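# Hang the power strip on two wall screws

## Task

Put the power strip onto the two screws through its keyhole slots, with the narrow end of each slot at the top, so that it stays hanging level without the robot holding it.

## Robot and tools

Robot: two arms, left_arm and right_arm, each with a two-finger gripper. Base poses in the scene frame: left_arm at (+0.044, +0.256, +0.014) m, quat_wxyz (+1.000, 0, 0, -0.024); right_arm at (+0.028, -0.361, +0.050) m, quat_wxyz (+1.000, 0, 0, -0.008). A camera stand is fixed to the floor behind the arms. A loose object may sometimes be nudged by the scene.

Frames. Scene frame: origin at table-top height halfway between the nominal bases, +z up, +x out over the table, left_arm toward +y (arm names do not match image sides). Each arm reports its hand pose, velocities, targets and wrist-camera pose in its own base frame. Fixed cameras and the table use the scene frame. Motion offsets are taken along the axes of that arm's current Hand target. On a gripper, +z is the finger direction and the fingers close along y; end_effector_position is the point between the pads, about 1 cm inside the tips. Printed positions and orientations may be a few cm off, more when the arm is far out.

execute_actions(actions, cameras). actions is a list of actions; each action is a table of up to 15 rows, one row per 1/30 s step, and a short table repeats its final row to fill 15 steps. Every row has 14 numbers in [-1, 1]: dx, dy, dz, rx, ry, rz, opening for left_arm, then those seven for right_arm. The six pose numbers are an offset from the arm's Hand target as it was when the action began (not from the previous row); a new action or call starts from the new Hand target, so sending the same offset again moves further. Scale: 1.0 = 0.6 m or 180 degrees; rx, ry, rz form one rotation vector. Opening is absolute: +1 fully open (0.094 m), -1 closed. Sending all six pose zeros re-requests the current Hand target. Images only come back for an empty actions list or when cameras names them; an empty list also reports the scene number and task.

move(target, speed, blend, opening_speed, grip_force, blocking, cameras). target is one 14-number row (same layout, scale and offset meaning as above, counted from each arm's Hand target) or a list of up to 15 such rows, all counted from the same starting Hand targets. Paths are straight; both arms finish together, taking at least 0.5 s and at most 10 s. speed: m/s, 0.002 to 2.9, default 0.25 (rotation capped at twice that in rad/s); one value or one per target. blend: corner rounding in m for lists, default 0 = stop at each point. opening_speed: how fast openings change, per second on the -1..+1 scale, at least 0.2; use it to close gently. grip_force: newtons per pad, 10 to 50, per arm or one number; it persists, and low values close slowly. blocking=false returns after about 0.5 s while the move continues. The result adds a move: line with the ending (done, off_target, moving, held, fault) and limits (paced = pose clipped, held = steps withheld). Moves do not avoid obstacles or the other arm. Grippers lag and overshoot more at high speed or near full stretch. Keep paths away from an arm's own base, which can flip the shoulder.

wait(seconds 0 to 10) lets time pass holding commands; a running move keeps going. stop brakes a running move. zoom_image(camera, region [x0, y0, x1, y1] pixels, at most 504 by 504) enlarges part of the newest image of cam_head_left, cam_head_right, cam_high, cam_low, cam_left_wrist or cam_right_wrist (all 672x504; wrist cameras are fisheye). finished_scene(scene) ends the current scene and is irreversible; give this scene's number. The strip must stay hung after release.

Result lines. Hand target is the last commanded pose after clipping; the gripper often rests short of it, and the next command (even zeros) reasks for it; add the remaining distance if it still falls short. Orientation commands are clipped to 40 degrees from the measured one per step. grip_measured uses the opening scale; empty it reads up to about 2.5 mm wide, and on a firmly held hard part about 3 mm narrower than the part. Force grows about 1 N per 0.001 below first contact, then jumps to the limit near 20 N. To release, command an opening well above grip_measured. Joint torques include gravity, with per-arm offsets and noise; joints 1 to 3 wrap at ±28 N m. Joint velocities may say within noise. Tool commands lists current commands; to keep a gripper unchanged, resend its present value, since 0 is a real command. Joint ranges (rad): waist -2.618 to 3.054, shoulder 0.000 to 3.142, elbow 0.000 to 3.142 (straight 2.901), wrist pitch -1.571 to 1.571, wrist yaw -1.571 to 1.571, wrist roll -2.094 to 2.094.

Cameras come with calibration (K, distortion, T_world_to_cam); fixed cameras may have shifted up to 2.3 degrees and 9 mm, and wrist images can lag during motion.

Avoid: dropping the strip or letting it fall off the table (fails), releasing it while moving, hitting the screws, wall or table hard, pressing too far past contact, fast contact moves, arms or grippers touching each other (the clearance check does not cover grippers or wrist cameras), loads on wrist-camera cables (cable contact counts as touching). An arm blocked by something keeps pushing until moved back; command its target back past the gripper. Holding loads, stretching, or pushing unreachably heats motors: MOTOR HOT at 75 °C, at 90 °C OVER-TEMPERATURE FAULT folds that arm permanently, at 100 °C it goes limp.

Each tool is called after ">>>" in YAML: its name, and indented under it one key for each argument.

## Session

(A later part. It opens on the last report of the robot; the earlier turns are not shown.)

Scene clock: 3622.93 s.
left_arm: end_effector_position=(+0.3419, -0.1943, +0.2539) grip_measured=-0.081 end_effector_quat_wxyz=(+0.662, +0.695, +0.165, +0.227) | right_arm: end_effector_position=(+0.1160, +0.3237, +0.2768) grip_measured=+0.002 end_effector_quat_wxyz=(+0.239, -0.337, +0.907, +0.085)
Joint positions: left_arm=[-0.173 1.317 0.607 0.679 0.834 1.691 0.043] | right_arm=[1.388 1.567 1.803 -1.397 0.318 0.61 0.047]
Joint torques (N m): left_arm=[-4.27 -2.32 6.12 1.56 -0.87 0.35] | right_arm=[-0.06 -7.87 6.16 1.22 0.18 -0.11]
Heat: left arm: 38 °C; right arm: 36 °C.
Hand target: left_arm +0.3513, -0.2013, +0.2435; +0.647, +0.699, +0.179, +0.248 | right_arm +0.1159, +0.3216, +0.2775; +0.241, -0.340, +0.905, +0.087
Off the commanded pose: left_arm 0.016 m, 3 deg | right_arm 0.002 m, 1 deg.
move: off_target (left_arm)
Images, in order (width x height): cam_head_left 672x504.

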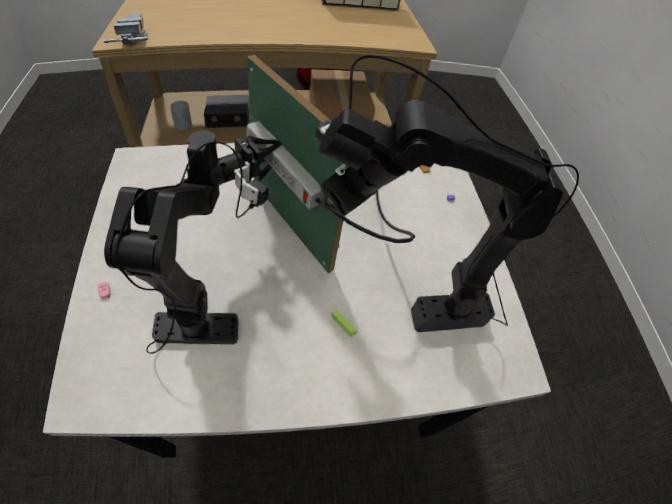

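>>> move:
  target:
    - [0, -0.02, -0.012, 0.004, 0, 0, -0.3, 0, 0, 0, 0, 0, 0, 0]
    - [0, -0.045, -0.013, 0.008, 0, -0.002, -0.3, 0, 0, 0, 0, 0, 0, 0]
  speed: 0.03
  cameras: ["cam_head_left"]

>>> zoom_image:
  camera: "cam_head_left"
  region: [220, 110, 340, 230]

Scene clock: 3627.90 s.
left_arm: end_effector_position=(+0.3412, -0.1938, +0.2520) grip_measured=-0.082 end_effector_quat_wxyz=(+0.673, +0.681, +0.164, +0.236) | right_arm: end_effector_position=(+0.1160, +0.3237, +0.2768) grip_measured=+0.002 end_effector_quat_wxyz=(+0.239, -0.337, +0.907, +0.085)
Joint positions: left_arm=[-0.177 1.341 0.563 0.805 0.82 1.652 0.043] | right_arm=[1.388 1.567 1.803 -1.397 0.318 0.61 0.047]
Joint torques (N m): left_arm=[-0.83 -1.69 3.99 0.99 -0.47 0.91] | right_arm=[-0.09 -7.86 6.15 1.22 0.17 -0.1]
Heat: left arm: 38 °C; right arm: 36 °C.
Hand target: left_arm +0.3486, -0.1923, +0.2169; +0.639, +0.706, +0.185, +0.243 | right_arm +0.1159, +0.3216, +0.2775; +0.241, -0.340, +0.905, +0.087
Off the commanded pose: left_arm 0.036 m, 5 deg | right_arm 0.002 m, 1 deg.
move: off_target (left_arm)
Images, in order (width x height): cam_head_left 672x504.

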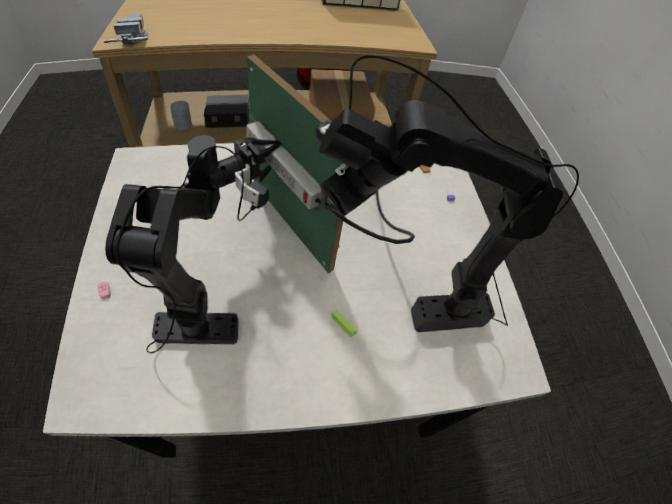

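Scaled by 4.200 from the camera's 672x504 image, which has a finer 960x720 frame.

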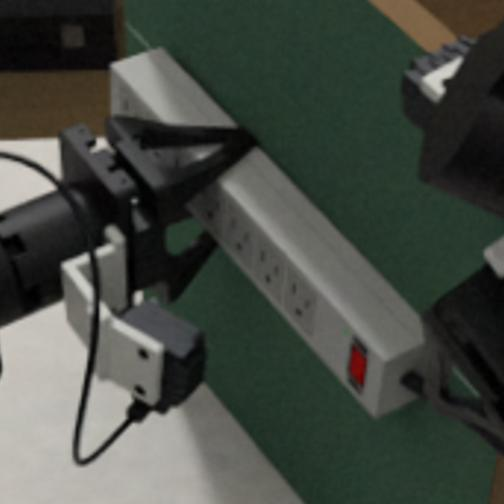

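>>> move:
  target:
    - [0, 0.09, 0.0, -0.02, 0, 0.0, -0.3, 0, 0, 0, 0, 0, 0, 0]
    - [0, 0.09, 0.045, -0.02, -0.004, 0.0, -0.3, 0, 0, 0, 0, 0, 0, 0]
  speed: 0.04
  cameras: ["cam_head_left", "cam_right_wrist"]

>>> zoom_image:
  camera: "cam_right_wrist"
  region: [280, 0, 448, 230]

>>> zoom_image:
  camera: "cam_head_left"
  region: [220, 110, 340, 230]

Scene clock: 3652.70 s.
left_arm: end_effector_position=(+0.3424, -0.1957, +0.2527) grip_measured=-0.082 end_effector_quat_wxyz=(+0.660, +0.693, +0.179, +0.230) | right_arm: end_effector_position=(+0.1160, +0.3237, +0.2768) grip_measured=+0.002 end_effector_quat_wxyz=(+0.239, -0.337, +0.907, +0.085)
Joint positions: left_arm=[-0.191 1.307 0.599 0.674 0.791 1.677 0.043] | right_arm=[1.388 1.567 1.803 -1.397 0.318 0.61 0.047]
Joint torques (N m): left_arm=[-7.72 0.53 12.67 1.6 -0.83 0.03] | right_arm=[-0.06 -7.84 6.19 1.2 0.16 -0.1]
Heat: left arm: 36 °C; right arm: 36 °C.
Hand target: left_arm +0.3615, -0.2205, +0.2686; +0.662, +0.687, +0.173, +0.244 | right_arm +0.1159, +0.3216, +0.2775; +0.241, -0.340, +0.905, +0.087
Off the commanded pose: left_arm 0.035 m, 2 deg | right_arm 0.002 m, 1 deg.
move: off_target (left_arm)
camera_calibration:
cam_right_wrist: T_world_to_cam=[[0.560074, -0.827941, 0.0288206, 0.191448], [-0.821447, -0.55952, -0.110283, 0.354459], [0.107433, 0.0380918, -0.993482, 0.371779], [0, 0, 0, 1]] pos_world=[0.144003, 0.342673, 0.402929]
Images, in order (width x height): cam_head_left 672x504, cam_right_wrist 672x504.

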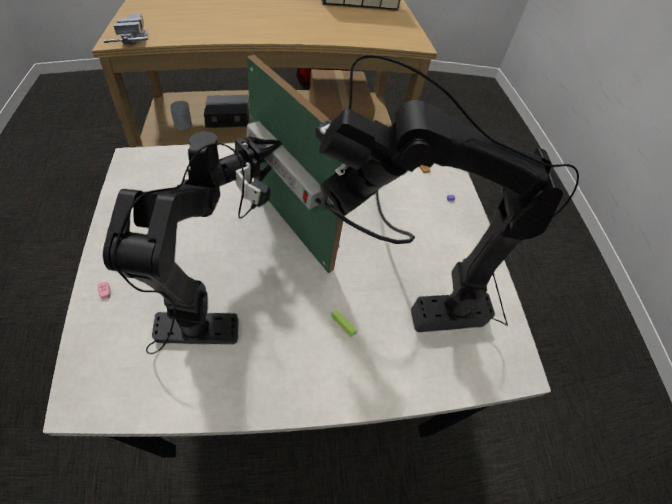

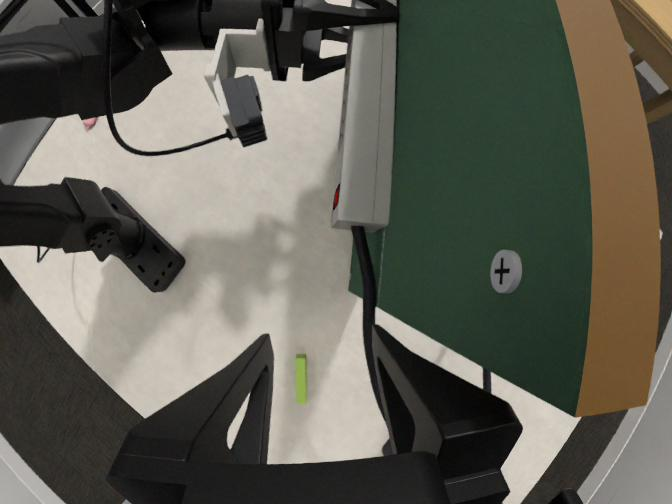

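Scaled by 2.191 from the camera's 672x504 image, which has a finer 960x720 frame.

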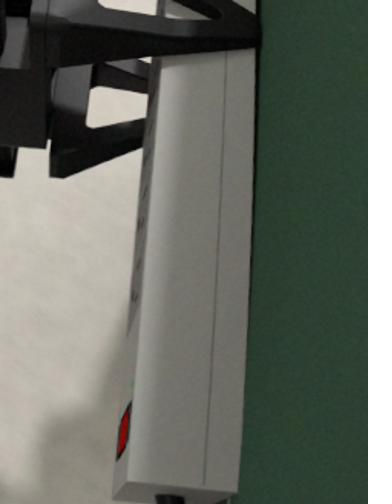

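Scaled by 4.200 from the camera's 672x504 image, which has a finer 960x720 frame.

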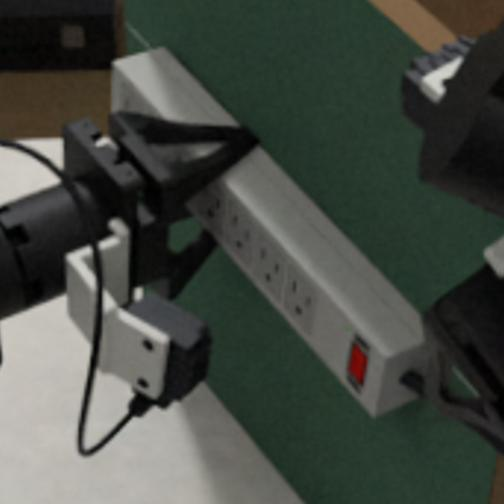

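>>> move:
  target:
    - [0, -0.01, -0.03, 0.0, 0, 0.0, -0.3, 0, 0, 0, 0, 0, 0, 0]
    - [0, -0.05, -0.036, 0.01, 0, -0.002, -0.3, 0, 0, 0, 0, 0, 0, 0]
  speed: 0.04
  cameras: ["cam_head_left"]

>>> zoom_image:
  camera: "cam_head_left"
  region: [220, 110, 340, 230]

Scene clock: 3659.13 s.
left_arm: end_effector_position=(+0.3416, -0.1947, +0.2536) grip_measured=-0.082 end_effector_quat_wxyz=(+0.666, +0.689, +0.168, +0.232) | right_arm: end_effector_position=(+0.1160, +0.3237, +0.2768) grip_measured=+0.002 end_effector_quat_wxyz=(+0.239, -0.337, +0.907, +0.085)
Joint positions: left_arm=[-0.18 1.321 0.588 0.725 0.816 1.673 0.043] | right_arm=[1.388 1.567 1.803 -1.397 0.318 0.61 0.047]
Joint torques (N m): left_arm=[-2.78 -0.66 6.72 1.47 -0.53 0.36] | right_arm=[-0.05 -7.88 6.2 1.22 0.16 -0.1]
Heat: left arm: 38 °C; right arm: 35 °C.
Hand target: left_arm +0.3520, -0.2007, +0.2391; +0.652, +0.697, +0.179, +0.240 | right_arm +0.1159, +0.3216, +0.2775; +0.241, -0.340, +0.905, +0.087
Off the commanded pose: left_arm 0.019 m, 2 deg | right_arm 0.002 m, 1 deg.
move: off_target (left_arm)
Images, in order (width x height): cam_head_left 672x504.

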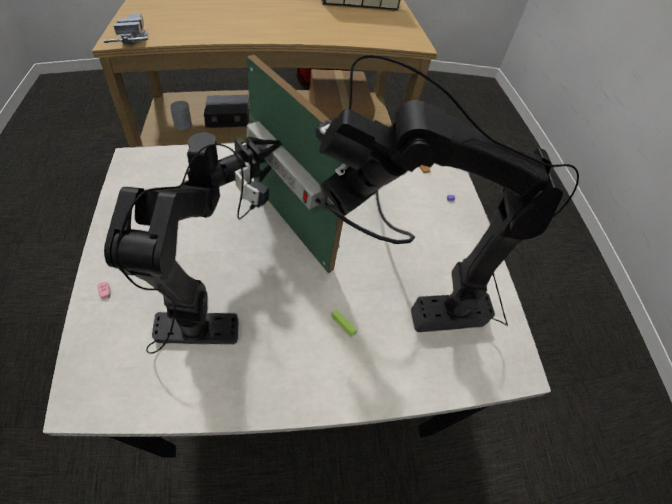

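Scaled by 4.200 from the camera's 672x504 image, which has a finer 960x720 frame.

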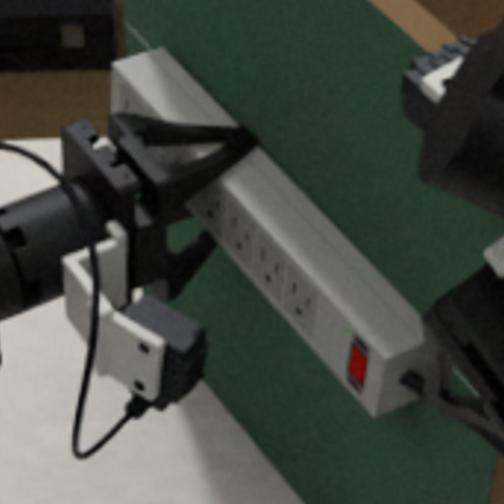

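>>> execute_actions:
  actions: []
  cameras: ["cam_right_wrist", "cam_head_right", "cam_low", "cam_left_wrist"]

>>> zoom_image:
  camera: "cam_right_wrist"
  region: [340, 0, 424, 63]

>>> zoom_image:
  camera: "cam_head_right"
  region: [220, 110, 340, 230]

Scene clock: 3680.13 s.
left_arm: end_effector_position=(+0.3417, -0.1947, +0.2534) grip_measured=-0.082 end_effector_quat_wxyz=(+0.666, +0.689, +0.168, +0.232) | right_arm: end_effector_position=(+0.1160, +0.3237, +0.2768) grip_measured=+0.002 end_effector_quat_wxyz=(+0.239, -0.337, +0.907, +0.085)
Joint positions: left_arm=[-0.18 1.321 0.588 0.725 0.816 1.673 0.043] | right_arm=[1.388 1.567 1.803 -1.397 0.318 0.61 0.047]
Joint velocities: within noise
Joint torques (N m): left_arm=[-2.82 -0.62 6.72 1.5 -0.53 0.37] | right_arm=[-0.08 -7.83 6.15 1.22 0.16 -0.11]
Motor temperatures (°C): left_arm=[26 25 37 36 24 26 28] | right_arm=[25 34 35 33 26 24 26]
Heat: left arm: 37 °C; right arm: 35 °C.
Hand target: left_arm +0.3520, -0.2007, +0.2389; +0.652, +0.697, +0.179, +0.240 | right_arm +0.1159, +0.3216, +0.2775; +0.241, -0.340, +0.905, +0.087
Tool commands: left_gripper/opening=-0.3 right_gripper/opening=+0.0
Off the commanded pose: left_arm 0.019 m, 2 deg | right_arm 0.002 m, 1 deg.
camera_calibration:
cam_left_wrist: T_world_to_cam=[[0.0817127, 0.135544, -0.987396, 0.242212], [0.519055, 0.839962, 0.15826, -0.0103806], [0.850826, -0.525445, -0.00171917, -0.273276], [0, 0, 0, 1]] pos_world=[0.218107, -0.167703, 0.240332]
cam_right_wrist: T_world_to_cam=[[0.560074, -0.827941, 0.0288206, 0.191448], [-0.821447, -0.55952, -0.110283, 0.354459], [0.107433, 0.0380918, -0.993482, 0.371779], [0, 0, 0, 1]] pos_world=[0.144003, 0.342673, 0.402929]
Images, in order (width x height): cam_head_right 672x504, cam_low 672x504, cam_left_wrist 672x504, cam_right_wrist 672x504.

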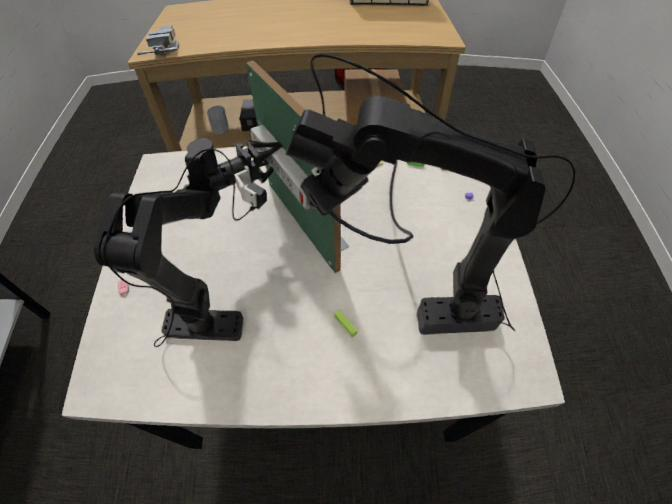

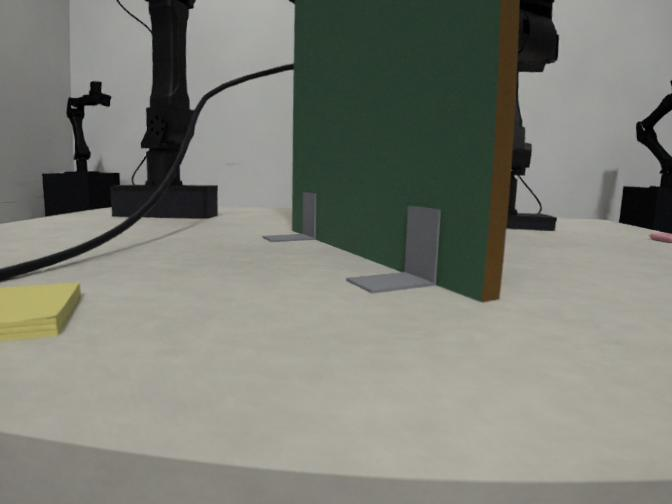

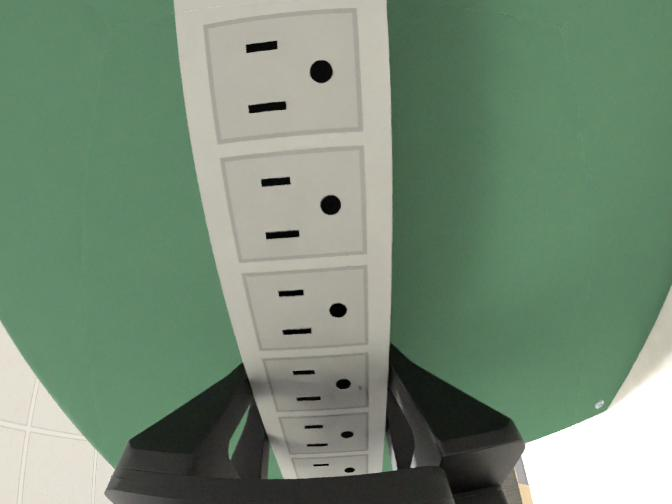

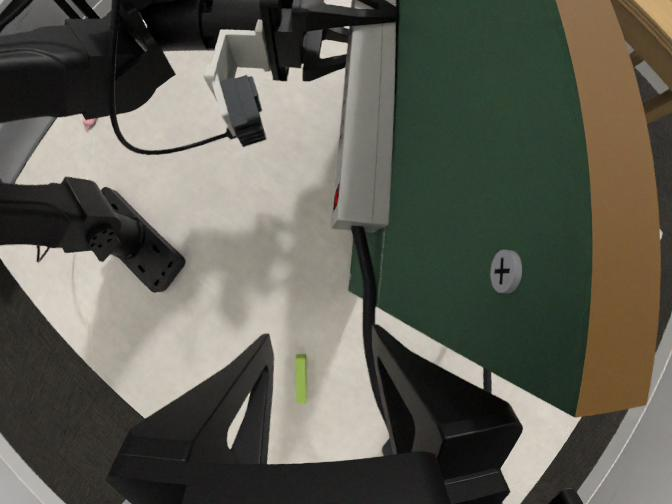

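Scaled by 6.000 from the camera's 672x504 image, which has a finer 960x720 frame.

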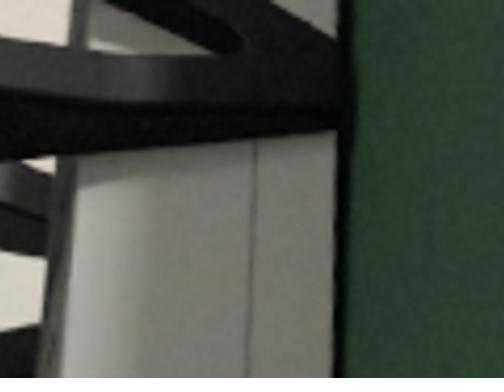

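Scaled by 4.200 from the camera's 672x504 image, which has a finer 960x720 frame.

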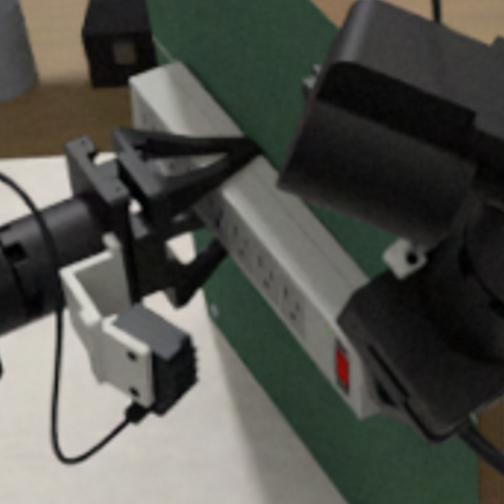

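>>> move:
  target:
    - [0, 0.02, -0.07, -0.008, 0, 0, -0.3, 0, 0, 0, 0, 0, 0, 0]
    - [0, 0.09, -0.22, -0.008, 0, 0, -0.3, 0, 0.25, 0, 0, 0, 0, 0]
  speed: 0.1
  cameras: ["cam_head_left", "cam_right_wrist"]

Scene clock: 3723.00 s.
left_arm: end_effector_position=(+0.2807, -0.0938, +0.2763) grip_measured=-0.082 end_effector_quat_wxyz=(+0.652, +0.690, +0.196, +0.245) | right_arm: end_effector_position=(+0.0144, +0.4345, +0.2797) grip_measured=+0.002 end_effector_quat_wxyz=(+0.243, -0.346, +0.898, +0.121)
Joint positions: left_arm=[0.282 0.93 0.52 0.326 1.215 1.734 0.043] | right_arm=[1.702 2.019 2.378 -1.555 0.412 0.887 0.047]
Joint torques (N m): left_arm=[0.43 -3.43 10.19 1.2 0.45 -0.32] | right_arm=[0.09 -9.61 8.55 0.9 0.41 0.1]
Heat: left arm: 37 °C; right arm: 35 °C.
Hand target: left_arm +0.2737, -0.0968, +0.2973; +0.660, +0.689, +0.176, +0.242 | right_arm +0.0174, +0.4347, +0.2764; +0.241, -0.340, +0.905, +0.087
Off the commanded pose: left_arm 0.022 m, 3 deg | right_arm 0.004 m, 4 deg.
joint sent to its limit (right arm) — joint 4 (wrist pitch), lower limit. The joint targets are off in orientation, not in position.
move: off_target (left_arm, right_arm)
camera_calibration:
cam_right_wrist: T_world_to_cam=[[0.592055, -0.805359, -0.0294625, 0.345996], [-0.800375, -0.583332, -0.138287, 0.351156], [0.0941846, 0.105455, -0.989954, 0.351322], [0, 0, 0, 1]] pos_world=[0.0431194, 0.446443, 0.406547]
Images, in order (width x height): cam_head_left 672x504, cam_right_wrist 672x504.

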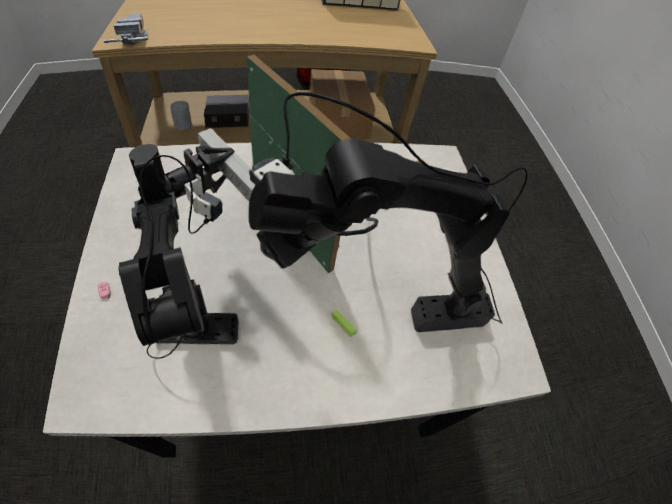

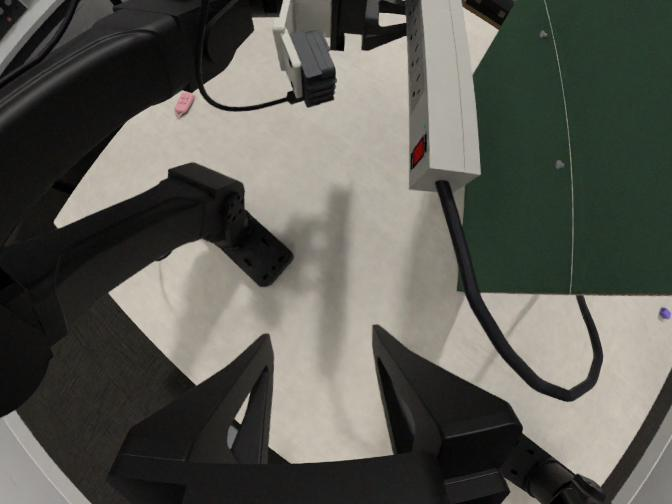

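>>> move:
  target:
    - [0, 0, 0, 0, 0, 0, -0.3, -0.066, -0.001, -0.116, 0, 0, 0, 0.6]
    - [0, 0, 0, 0, 0, 0, -0.3, -0.2855, -0.152, 0.0225, 0.0135, 0.1646, 0.0593, 0.6]
  speed: 0.15
  blend: 0.02
  cameras: ["cam_head_left", "cam_right_wrist"]

Scene clock: 3736.90 s.
left_arm: end_effector_position=(+0.2806, -0.0938, +0.2757) grip_measured=-0.082 end_effector_quat_wxyz=(+0.652, +0.691, +0.196, +0.245) | right_arm: end_effector_position=(+0.1916, +0.4630, +0.3553) grip_measured=+0.598 end_effector_quat_wxyz=(+0.232, -0.238, +0.895, +0.299)
Joint positions: left_arm=[0.282 0.93 0.52 0.321 1.215 1.737 0.043] | right_arm=[1.179 2.18 2.851 -1.466 0.006 0.656 0.075]
Joint torques (N m): left_arm=[0.44 -3.41 10.21 1.19 0.47 -0.29] | right_arm=[-0.23 -10.1 7.41 1.73 -0.04 -0.08]
Heat: left arm: 39 °C; right arm: 36 °C.
Hand target: left_arm +0.2737, -0.0968, +0.2974; +0.660, +0.689, +0.176, +0.242 | right_arm +0.1941, +0.4686, +0.3503; +0.024, -0.261, +0.965, +0.030
Off the commanded pose: left_arm 0.023 m, 3 deg | right_arm 0.008 m, 44 deg; orientation clipped.
elbow stopped short (right arm): the move would have taken joint 3 (elbow) straighter than the controller allows.
move: off_target (left_arm, right_arm); limits=paced
camera_calibration:
cam_right_wrist: T_world_to_cam=[[0.470295, -0.77832, -0.415981, 0.41448], [-0.881684, -0.434766, -0.183336, 0.482797], [-0.0381601, 0.452985, -0.890701, 0.235669], [0, 0, 0, 1]] pos_world=[0.239739, 0.425747, 0.47084]
Images, in order (width x height): cam_head_left 672x504, cam_right_wrist 672x504.

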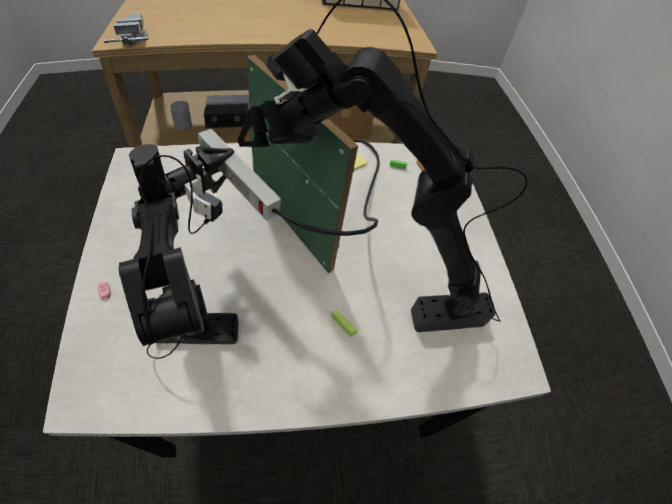

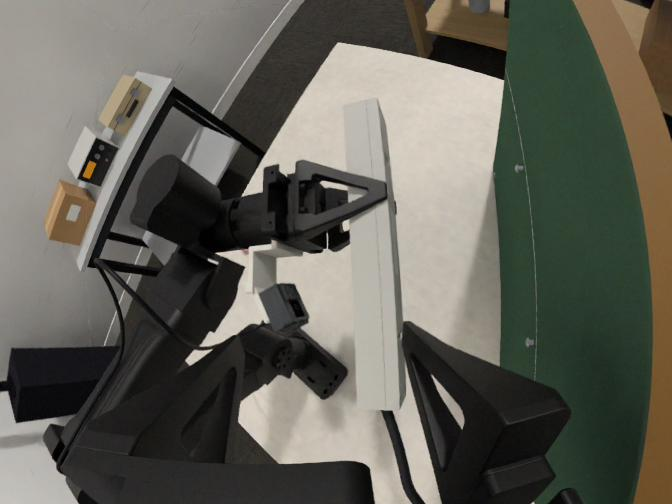

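>>> move:
  target: [0, 0, 0, 0, 0, 0, -0.3, 0, 0, 0, 0.0139, -0.2303, -0.005, 0.6]
  speed: 0.2
  cameras: ["cam_head_left", "cam_right_wrist"]

Scene clock: 3754.43 s.
left_arm: end_effector_position=(+0.2806, -0.0938, +0.2757) grip_measured=-0.082 end_effector_quat_wxyz=(+0.652, +0.691, +0.196, +0.245) | right_arm: end_effector_position=(+0.1913, +0.4637, +0.3559) grip_measured=+0.598 end_effector_quat_wxyz=(+0.400, -0.243, +0.871, +0.153)
Joint positions: left_arm=[0.282 0.93 0.52 0.321 1.215 1.737 0.043] | right_arm=[1.364 2.219 2.851 -1.463 0.54 0.606 0.075]
Joint torques (N m): left_arm=[0.4 -3.51 10.24 1.19 0.46 -0.29] | right_arm=[0.13 -10.36 7.53 1.59 0.37 -0.11]
Heat: left arm: 40 °C; right arm: 36 °C.
Hand target: left_arm +0.2737, -0.0968, +0.2974; +0.660, +0.689, +0.176, +0.242 | right_arm +0.1941, +0.4685, +0.3504; +0.370, -0.240, +0.892, +0.100
Off the commanded pose: left_arm 0.023 m, 3 deg | right_arm 0.008 m, 7 deg.
elbow stopped short (right arm): the move would have taken joint 3 (elbow) straighter than the controller allows.
move: off_target (left_arm, right_arm)
camera_calibration:
cam_right_wrist: T_world_to_cam=[[0.443493, -0.891641, -0.091053, 0.357455], [-0.817413, -0.360707, -0.44914, 0.530912], [0.367628, 0.273618, -0.88881, 0.240724], [0, 0, 0, 1]] pos_world=[0.186948, 0.444359, 0.484959]
Images, in order (width x height): cam_head_left 672x504, cam_right_wrist 672x504.

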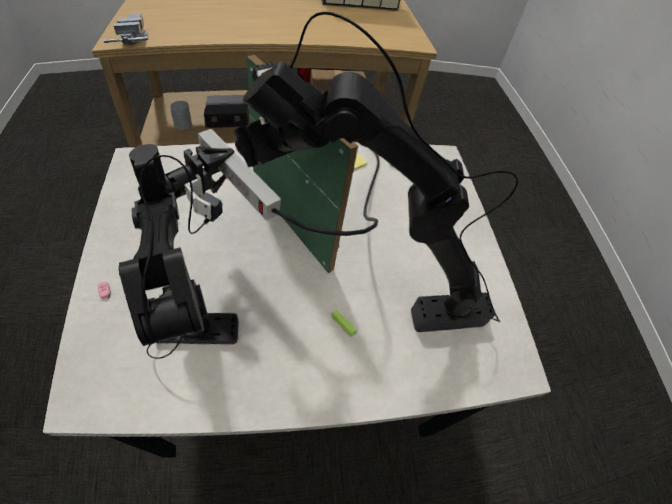

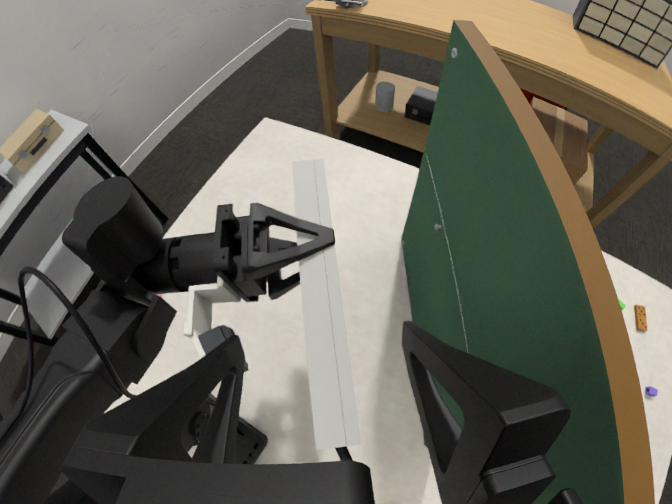

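>>> move:
  target: [0, 0, 0, 0, 0, 0, -0.3, 0.0825, -0.004, 0.0825, 0, 0, 0, 0.6]
  speed: 0.12
  cameras: ["cam_head_left", "cam_right_wrist", "cam_left_wrist"]

Scene clock: 3764.73 s.
left_arm: end_effector_position=(+0.2806, -0.0938, +0.2757) grip_measured=-0.082 end_effector_quat_wxyz=(+0.652, +0.691, +0.196, +0.245) | right_arm: end_effector_position=(+0.1933, +0.4719, +0.2736) grip_measured=+0.598 end_effector_quat_wxyz=(+0.364, -0.248, +0.893, +0.097)
Joint positions: left_arm=[0.282 0.93 0.52 0.321 1.215 1.737 0.043] | right_arm=[1.364 2.104 2.341 -1.227 0.542 0.656 0.075]
Joint torques (N m): left_arm=[0.49 -3.49 10.25 1.2 0.47 -0.3] | right_arm=[-0.28 -15.12 6.15 1.42 0.32 0.09]
Heat: left arm: 40 °C; right arm: 36 °C.
Hand target: left_arm +0.2737, -0.0968, +0.2974; +0.660, +0.689, +0.176, +0.242 | right_arm +0.1953, +0.4666, +0.2803; +0.370, -0.240, +0.892, +0.100
Off the commanded pose: left_arm 0.023 m, 3 deg | right_arm 0.009 m, 1 deg.
move: off_target (left_arm)
camera_calibration:
cam_left_wrist: T_world_to_cam=[[0.0477039, 0.152511, -0.98715, 0.266501], [0.470555, 0.868311, 0.15689, -0.0503486], [0.88108, -0.471993, -0.030343, -0.163866], [0, 0, 0, 1]] pos_world=[0.155358, -0.0742697, 0.266004]
cam_right_wrist: T_world_to_cam=[[0.409336, -0.912384, 0.000377828, 0.347693], [-0.851297, -0.382079, -0.359595, 0.49077], [0.328233, 0.146873, -0.933108, 0.244086], [0, 0, 0, 1]] pos_world=[0.195351, 0.468892, 0.404106]
Images, in order (width x height): cam_head_left 672x504, cam_left_wrist 672x504, cam_right_wrist 672x504.

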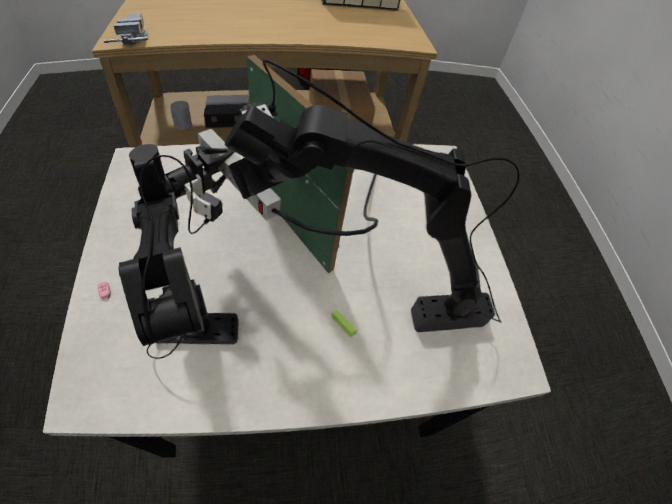

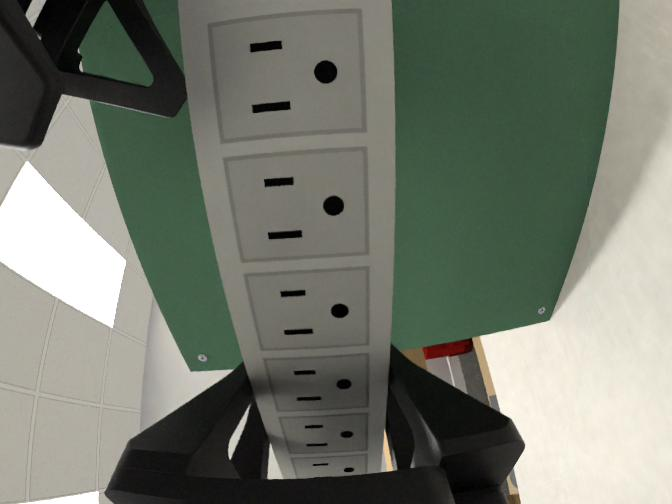

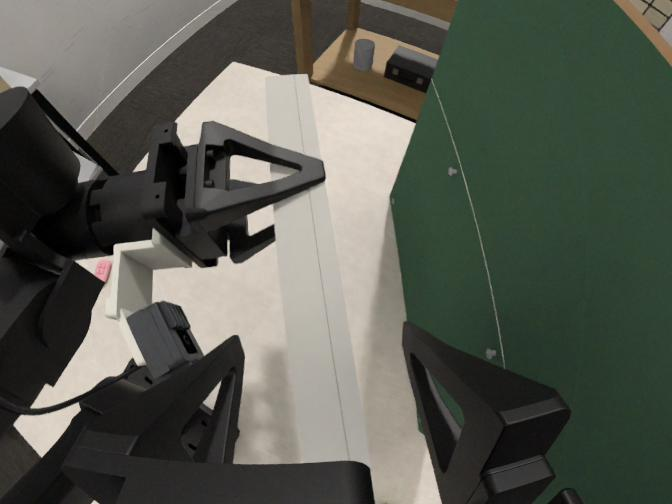

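>>> move:
  target:
    - [0, 0, 0, 0, 0, 0, -0.3, 0.0353, 0.003, -0.0353, 0, 0, 0, 0.6]
    - [0, 0, 0, 0, 0, 0, -0.3, 0.0636, 0.003, -0.007, 0, 0, 0, 0.6]
  speed: 0.08
  cameras: ["cam_head_left", "cam_right_wrist", "cam_left_wrist"]

Scene clock: 3775.60 s.
left_arm: end_effector_position=(+0.2806, -0.0938, +0.2757) grip_measured=-0.082 end_effector_quat_wxyz=(+0.652, +0.691, +0.196, +0.245) | right_arm: end_effector_position=(+0.1664, +0.4588, +0.2461) grip_measured=+0.598 end_effector_quat_wxyz=(+0.359, -0.250, +0.894, +0.095)
Joint positions: left_arm=[0.282 0.93 0.52 0.321 1.215 1.737 0.043] | right_arm=[1.42 1.973 2.037 -1.094 0.565 0.715 0.075]
Joint torques (N m): left_arm=[0.47 -3.49 10.24 1.19 0.47 -0.28] | right_arm=[-0.06 -14.58 6.87 1.36 0.45 0.09]
Motor temperatures (°C): left_arm=[25 25 41 34 24 26 28] | right_arm=[25 41 34 35 26 24 26]
Heat: left arm: 41 °C; right arm: 41 °C.
Hand target: left_arm +0.2737, -0.0968, +0.2974; +0.660, +0.689, +0.176, +0.242 | right_arm +0.1684, +0.4531, +0.2565; +0.370, -0.240, +0.892, +0.100
Off the commanded pose: left_arm 0.023 m, 3 deg | right_arm 0.012 m, 2 deg.
move: off_target (left_arm, right_arm)
camera_calibration:
cam_left_wrist: T_world_to_cam=[[0.0477039, 0.152511, -0.98715, 0.266501], [0.470555, 0.868311, 0.15689, -0.0503486], [0.88108, -0.471993, -0.030343, -0.163866], [0, 0, 0, 1]] pos_world=[0.155358, -0.0742697, 0.266004]
cam_right_wrist: T_world_to_cam=[[0.411333, -0.91148, 0.00303738, 0.345377], [-0.853614, -0.386384, -0.349358, 0.452771], [0.319606, 0.14111, -0.936985, 0.23433], [0, 0, 0, 1]] pos_world=[0.169533, 0.456682, 0.376693]
Images, in order (width x height): cam_head_left 672x504, cam_left_wrist 672x504, cam_right_wrist 672x504.

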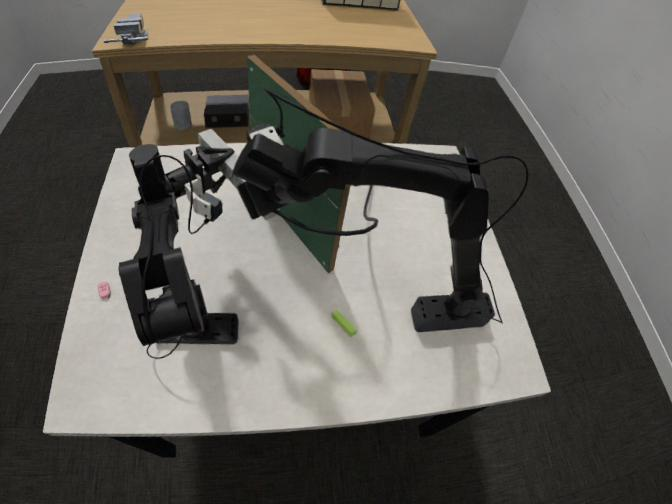

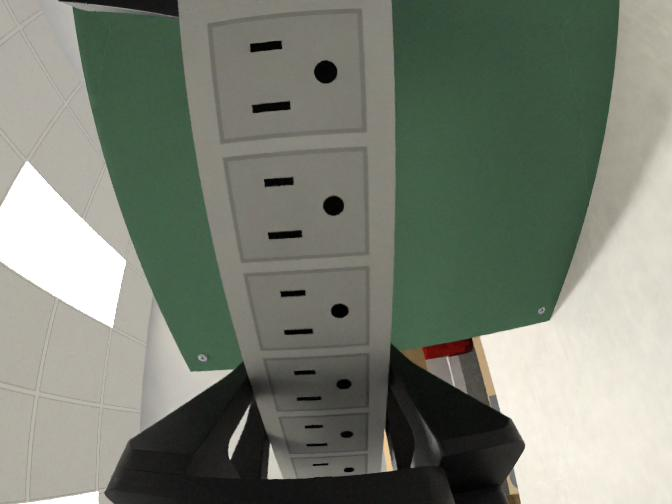

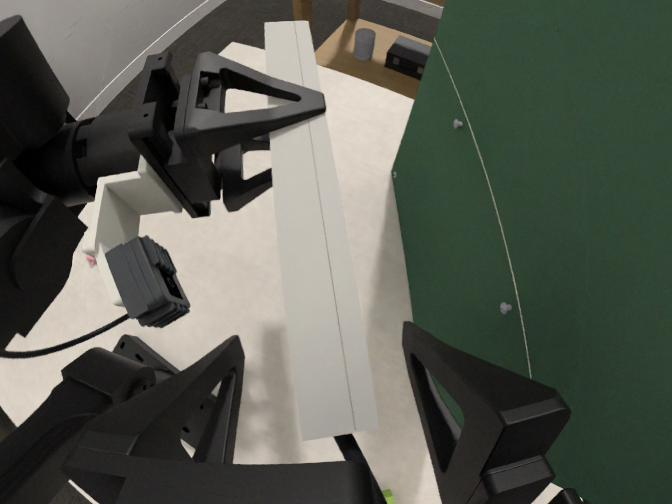

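>>> move:
  target: [0, 0, 0, 0, 0, 0, -0.3, 0.0295, -0.005, 0.0295, 0, 0, 0, 0.6]
  speed: 0.06
  cameras: ["cam_head_left", "cam_right_wrist", "cam_left_wrist"]

Scene clock: 3785.20 s.
left_arm: end_effector_position=(+0.2806, -0.0938, +0.2757) grip_measured=-0.082 end_effector_quat_wxyz=(+0.652, +0.691, +0.196, +0.245) | right_arm: end_effector_position=(+0.1661, +0.4567, +0.2213) grip_measured=+0.598 end_effector_quat_wxyz=(+0.360, -0.249, +0.894, +0.096)
Joint positions: left_arm=[0.282 0.93 0.52 0.321 1.215 1.737 0.043] | right_arm=[1.42 1.933 1.878 -0.972 0.565 0.715 0.075]
Joint torques (N m): left_arm=[0.43 -3.49 10.24 1.19 0.47 -0.29] | right_arm=[-0.39 -14.43 7.09 1.34 0.44 0.03]
Heat: left arm: 41 °C; right arm: 43 °C.
Hand target: left_arm +0.2737, -0.0968, +0.2974; +0.660, +0.689, +0.176, +0.242 | right_arm +0.1700, +0.4505, +0.2313; +0.370, -0.240, +0.892, +0.100
Off the commanded pose: left_arm 0.023 m, 3 deg | right_arm 0.013 m, 2 deg.
move: off_target (left_arm, right_arm)
camera_calibration:
cam_left_wrist: T_world_to_cam=[[0.0477039, 0.152511, -0.98715, 0.266501], [0.470555, 0.868311, 0.15689, -0.0503486], [0.88108, -0.471993, -0.030343, -0.163866], [0, 0, 0, 1]] pos_world=[0.155358, -0.0742697, 0.266004]
cam_right_wrist: T_world_to_cam=[[0.411145, -0.911569, 0.00120803, 0.344148], [-0.853481, -0.38541, -0.350757, 0.442835], [0.320205, 0.143181, -0.936466, 0.210244], [0, 0, 0, 1]] pos_world=[0.169135, 0.454285, 0.351798]
Images, in order (width x height): cam_head_left 672x504, cam_left_wrist 672x504, cam_right_wrist 672x504.

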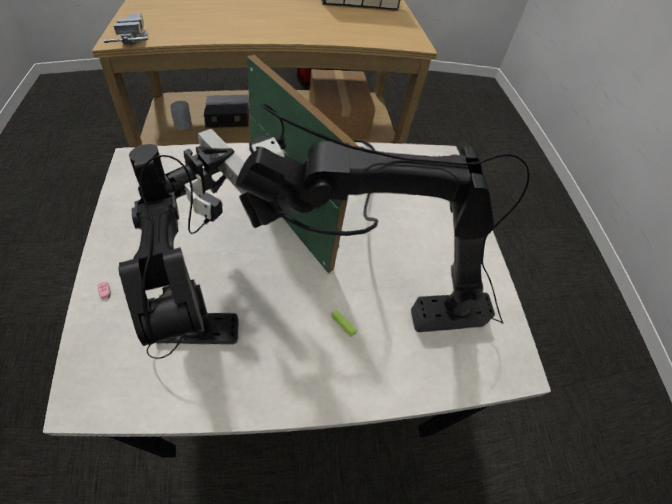

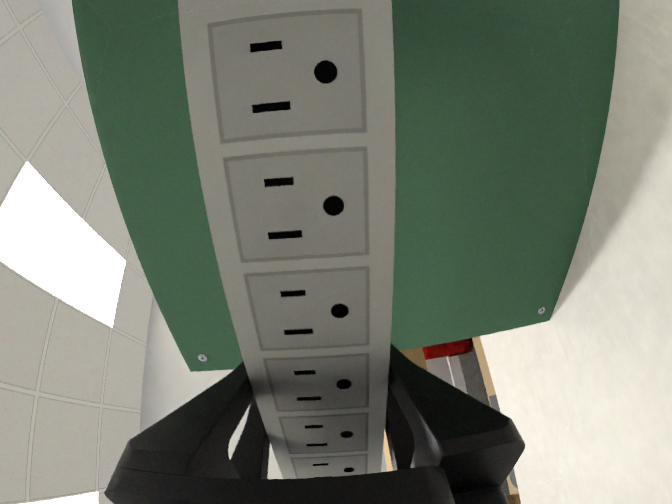

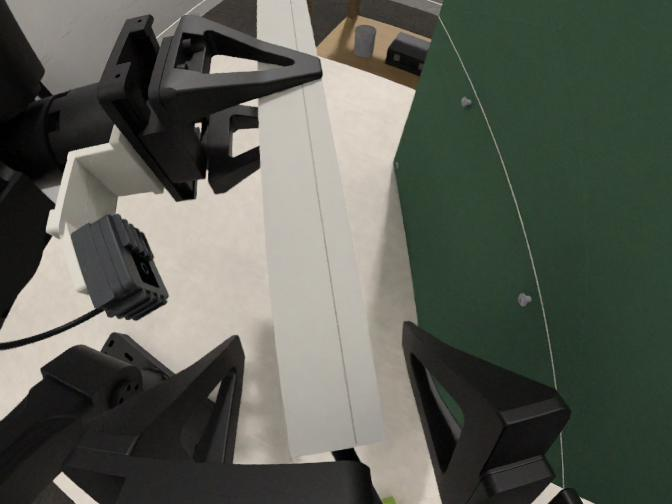

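>>> execute_actions:
  actions: []
  cameras: ["cam_head_right", "cam_head_left"]

>>> zoom_image:
  camera: "cam_head_right"
  region: [170, 110, 290, 230]

>>> zoom_image:
  camera: "cam_head_left"
  region: [180, 110, 330, 260]

Scene clock: 3801.27 s.
left_arm: end_effector_position=(+0.2806, -0.0938, +0.2757) grip_measured=-0.082 end_effector_quat_wxyz=(+0.652, +0.691, +0.196, +0.245) | right_arm: end_effector_position=(+0.1661, +0.4568, +0.2213) grip_measured=+0.598 end_effector_quat_wxyz=(+0.360, -0.249, +0.894, +0.096)
Joint positions: left_arm=[0.282 0.93 0.52 0.321 1.215 1.737 0.043] | right_arm=[1.42 1.933 1.878 -0.972 0.565 0.715 0.075]
Joint velocities: within noise
Joint torques (N m): left_arm=[0.43 -3.49 10.26 1.2 0.47 -0.29] | right_arm=[-0.36 -14.45 7.08 1.36 0.42 0.06]
Motor temperatures (°C): left_arm=[25 25 41 33 24 26 28] | right_arm=[25 41 35 34 26 24 26]
Heat: left arm: 41 °C; right arm: 41 °C.
Hand target: left_arm +0.2737, -0.0968, +0.2974; +0.660, +0.689, +0.176, +0.242 | right_arm +0.1700, +0.4505, +0.2313; +0.370, -0.240, +0.892, +0.100
Tool commands: left_gripper/opening=-0.3 right_gripper/opening=+0.6
Off the commanded pose: left_arm 0.023 m, 3 deg | right_arm 0.012 m, 2 deg.
Images, in order (width x height): cam_head_left 672x504, cam_head_right 672x504.

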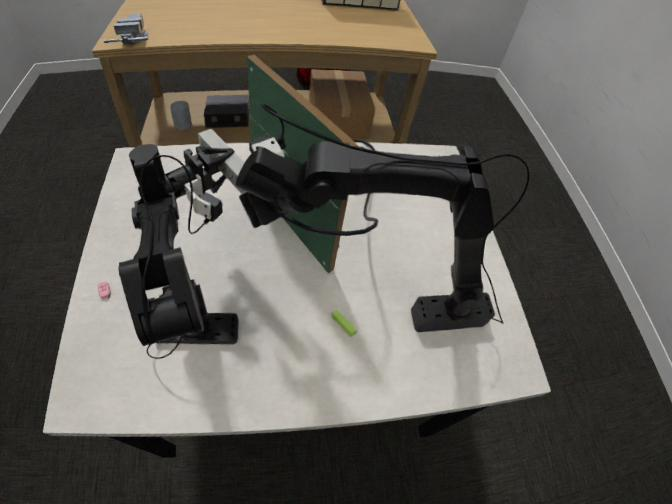

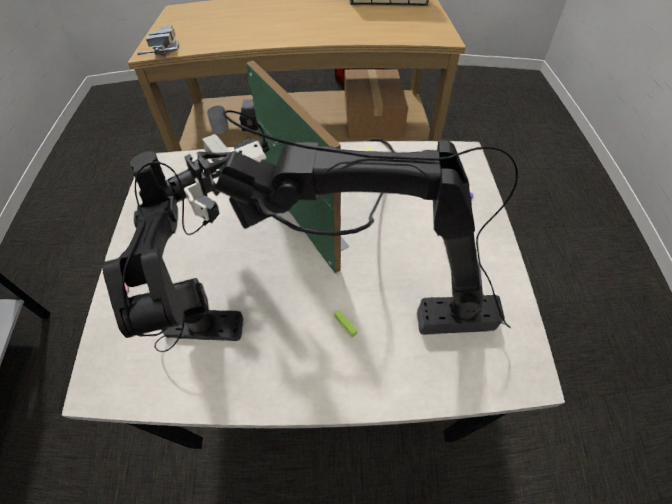

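Scaled by 4.200 from the camera's 672x504 image, which has a finer 960x720 frame.

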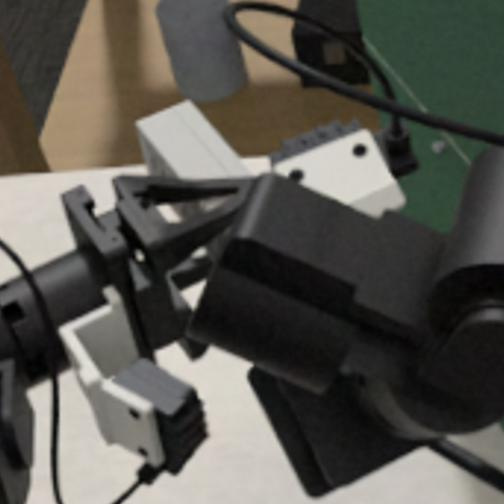

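Scaled by 3.360 from the camera's 672x504 image, which has a finer 960x720 frame.

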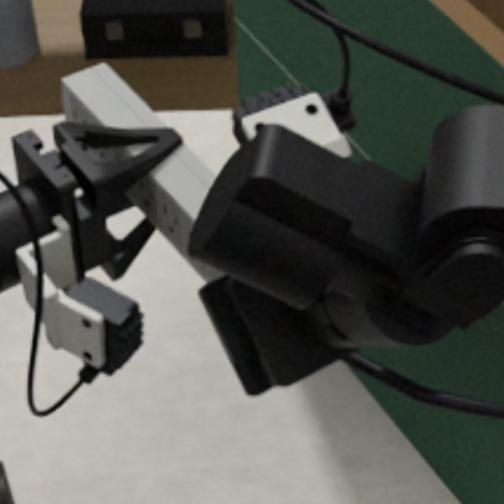

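>>> move:
  target:
    - [0, 0, 0, 0, 0, 0, -0.3, 0, 0, 0, 0, 0.13, 0, 0.6]
    - [0, 0, 0, 0, 0, 0, -0.3, 0.0225, -0.004, 0.0225, 0, 0.13, 0, 0.6]
  speed: 0.06
  cameras: ["cam_head_left", "cam_right_wrist", "cam_left_wrist"]

Scene clock: 3812.20 s.
left_arm: end_effector_position=(+0.2806, -0.0938, +0.2757) grip_measured=-0.082 end_effector_quat_wxyz=(+0.652, +0.691, +0.196, +0.245) | right_arm: end_effector_position=(+0.1680, +0.4519, +0.2292) grip_measured=+0.598 end_effector_quat_wxyz=(+0.196, -0.255, +0.944, +0.077)
Joint positions: left_arm=[0.282 0.93 0.52 0.321 1.215 1.737 0.043] | right_arm=[1.309 2.249 2.577 -1.558 0.26 0.736 0.075]
Joint torques (N m): left_arm=[0.42 -3.49 10.24 1.2 0.45 -0.29] | right_arm=[-0.61 -11.56 5.81 0.88 0.17 0.01]
Heat: left arm: 41 °C; right arm: 42 °C.
Hand target: left_arm +0.2737, -0.0968, +0.2974; +0.660, +0.689, +0.176, +0.242 | right_arm +0.1711, +0.4484, +0.2123; +0.181, -0.255, +0.949, +0.049
Off the commanded pose: left_arm 0.023 m, 3 deg | right_arm 0.018 m, 4 deg.
joint sent to its limit (right arm) — joint 4 (wrist pitch), lower limit. The joint targets still meet the commanded pose.
move: off_target (left_arm, right_arm)
camera_calibration:
cam_left_wrist: T_world_to_cam=[[0.0477039, 0.152511, -0.98715, 0.266501], [0.470555, 0.868311, 0.15689, -0.0503486], [0.88108, -0.471993, -0.030343, -0.163866], [0, 0, 0, 1]] pos_world=[0.155358, -0.0742697, 0.266004]
cam_right_wrist: T_world_to_cam=[[0.412356, -0.910949, -0.0115678, 0.341423], [-0.91098, -0.412181, -0.0148822, 0.39026], [0.00878889, 0.0166748, -0.999822, 0.341689], [0, 0, 0, 1]] pos_world=[0.211728, 0.466179, 0.351385]
Images, in order (width x height): cam_head_left 672x504, cam_left_wrist 672x504, cam_right_wrist 672x504.

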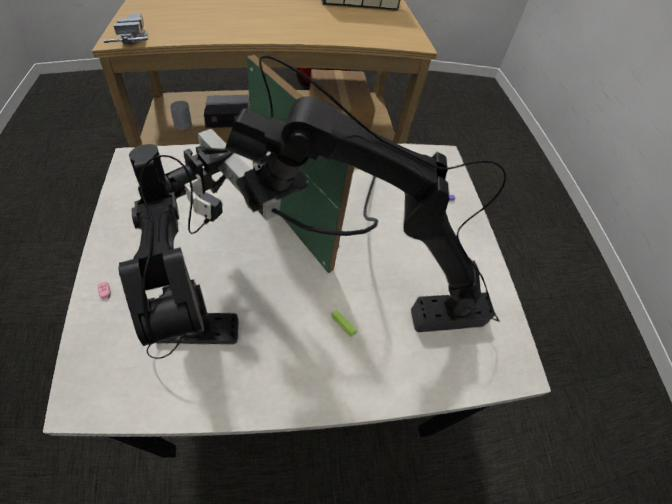

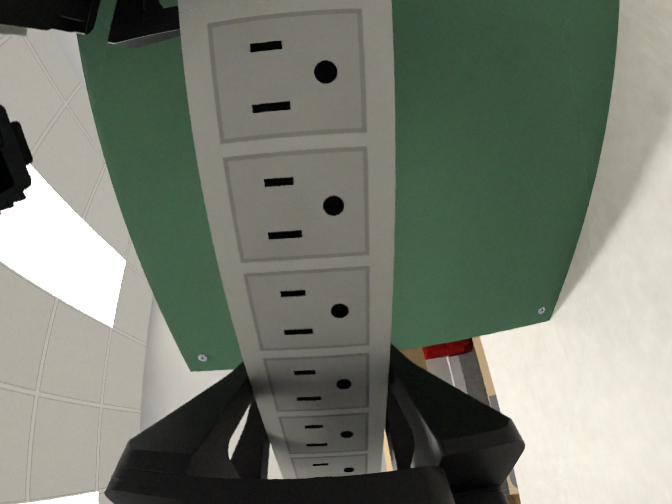

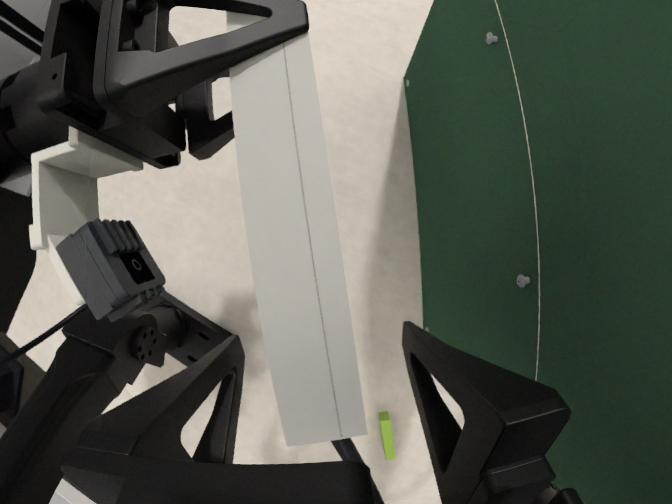

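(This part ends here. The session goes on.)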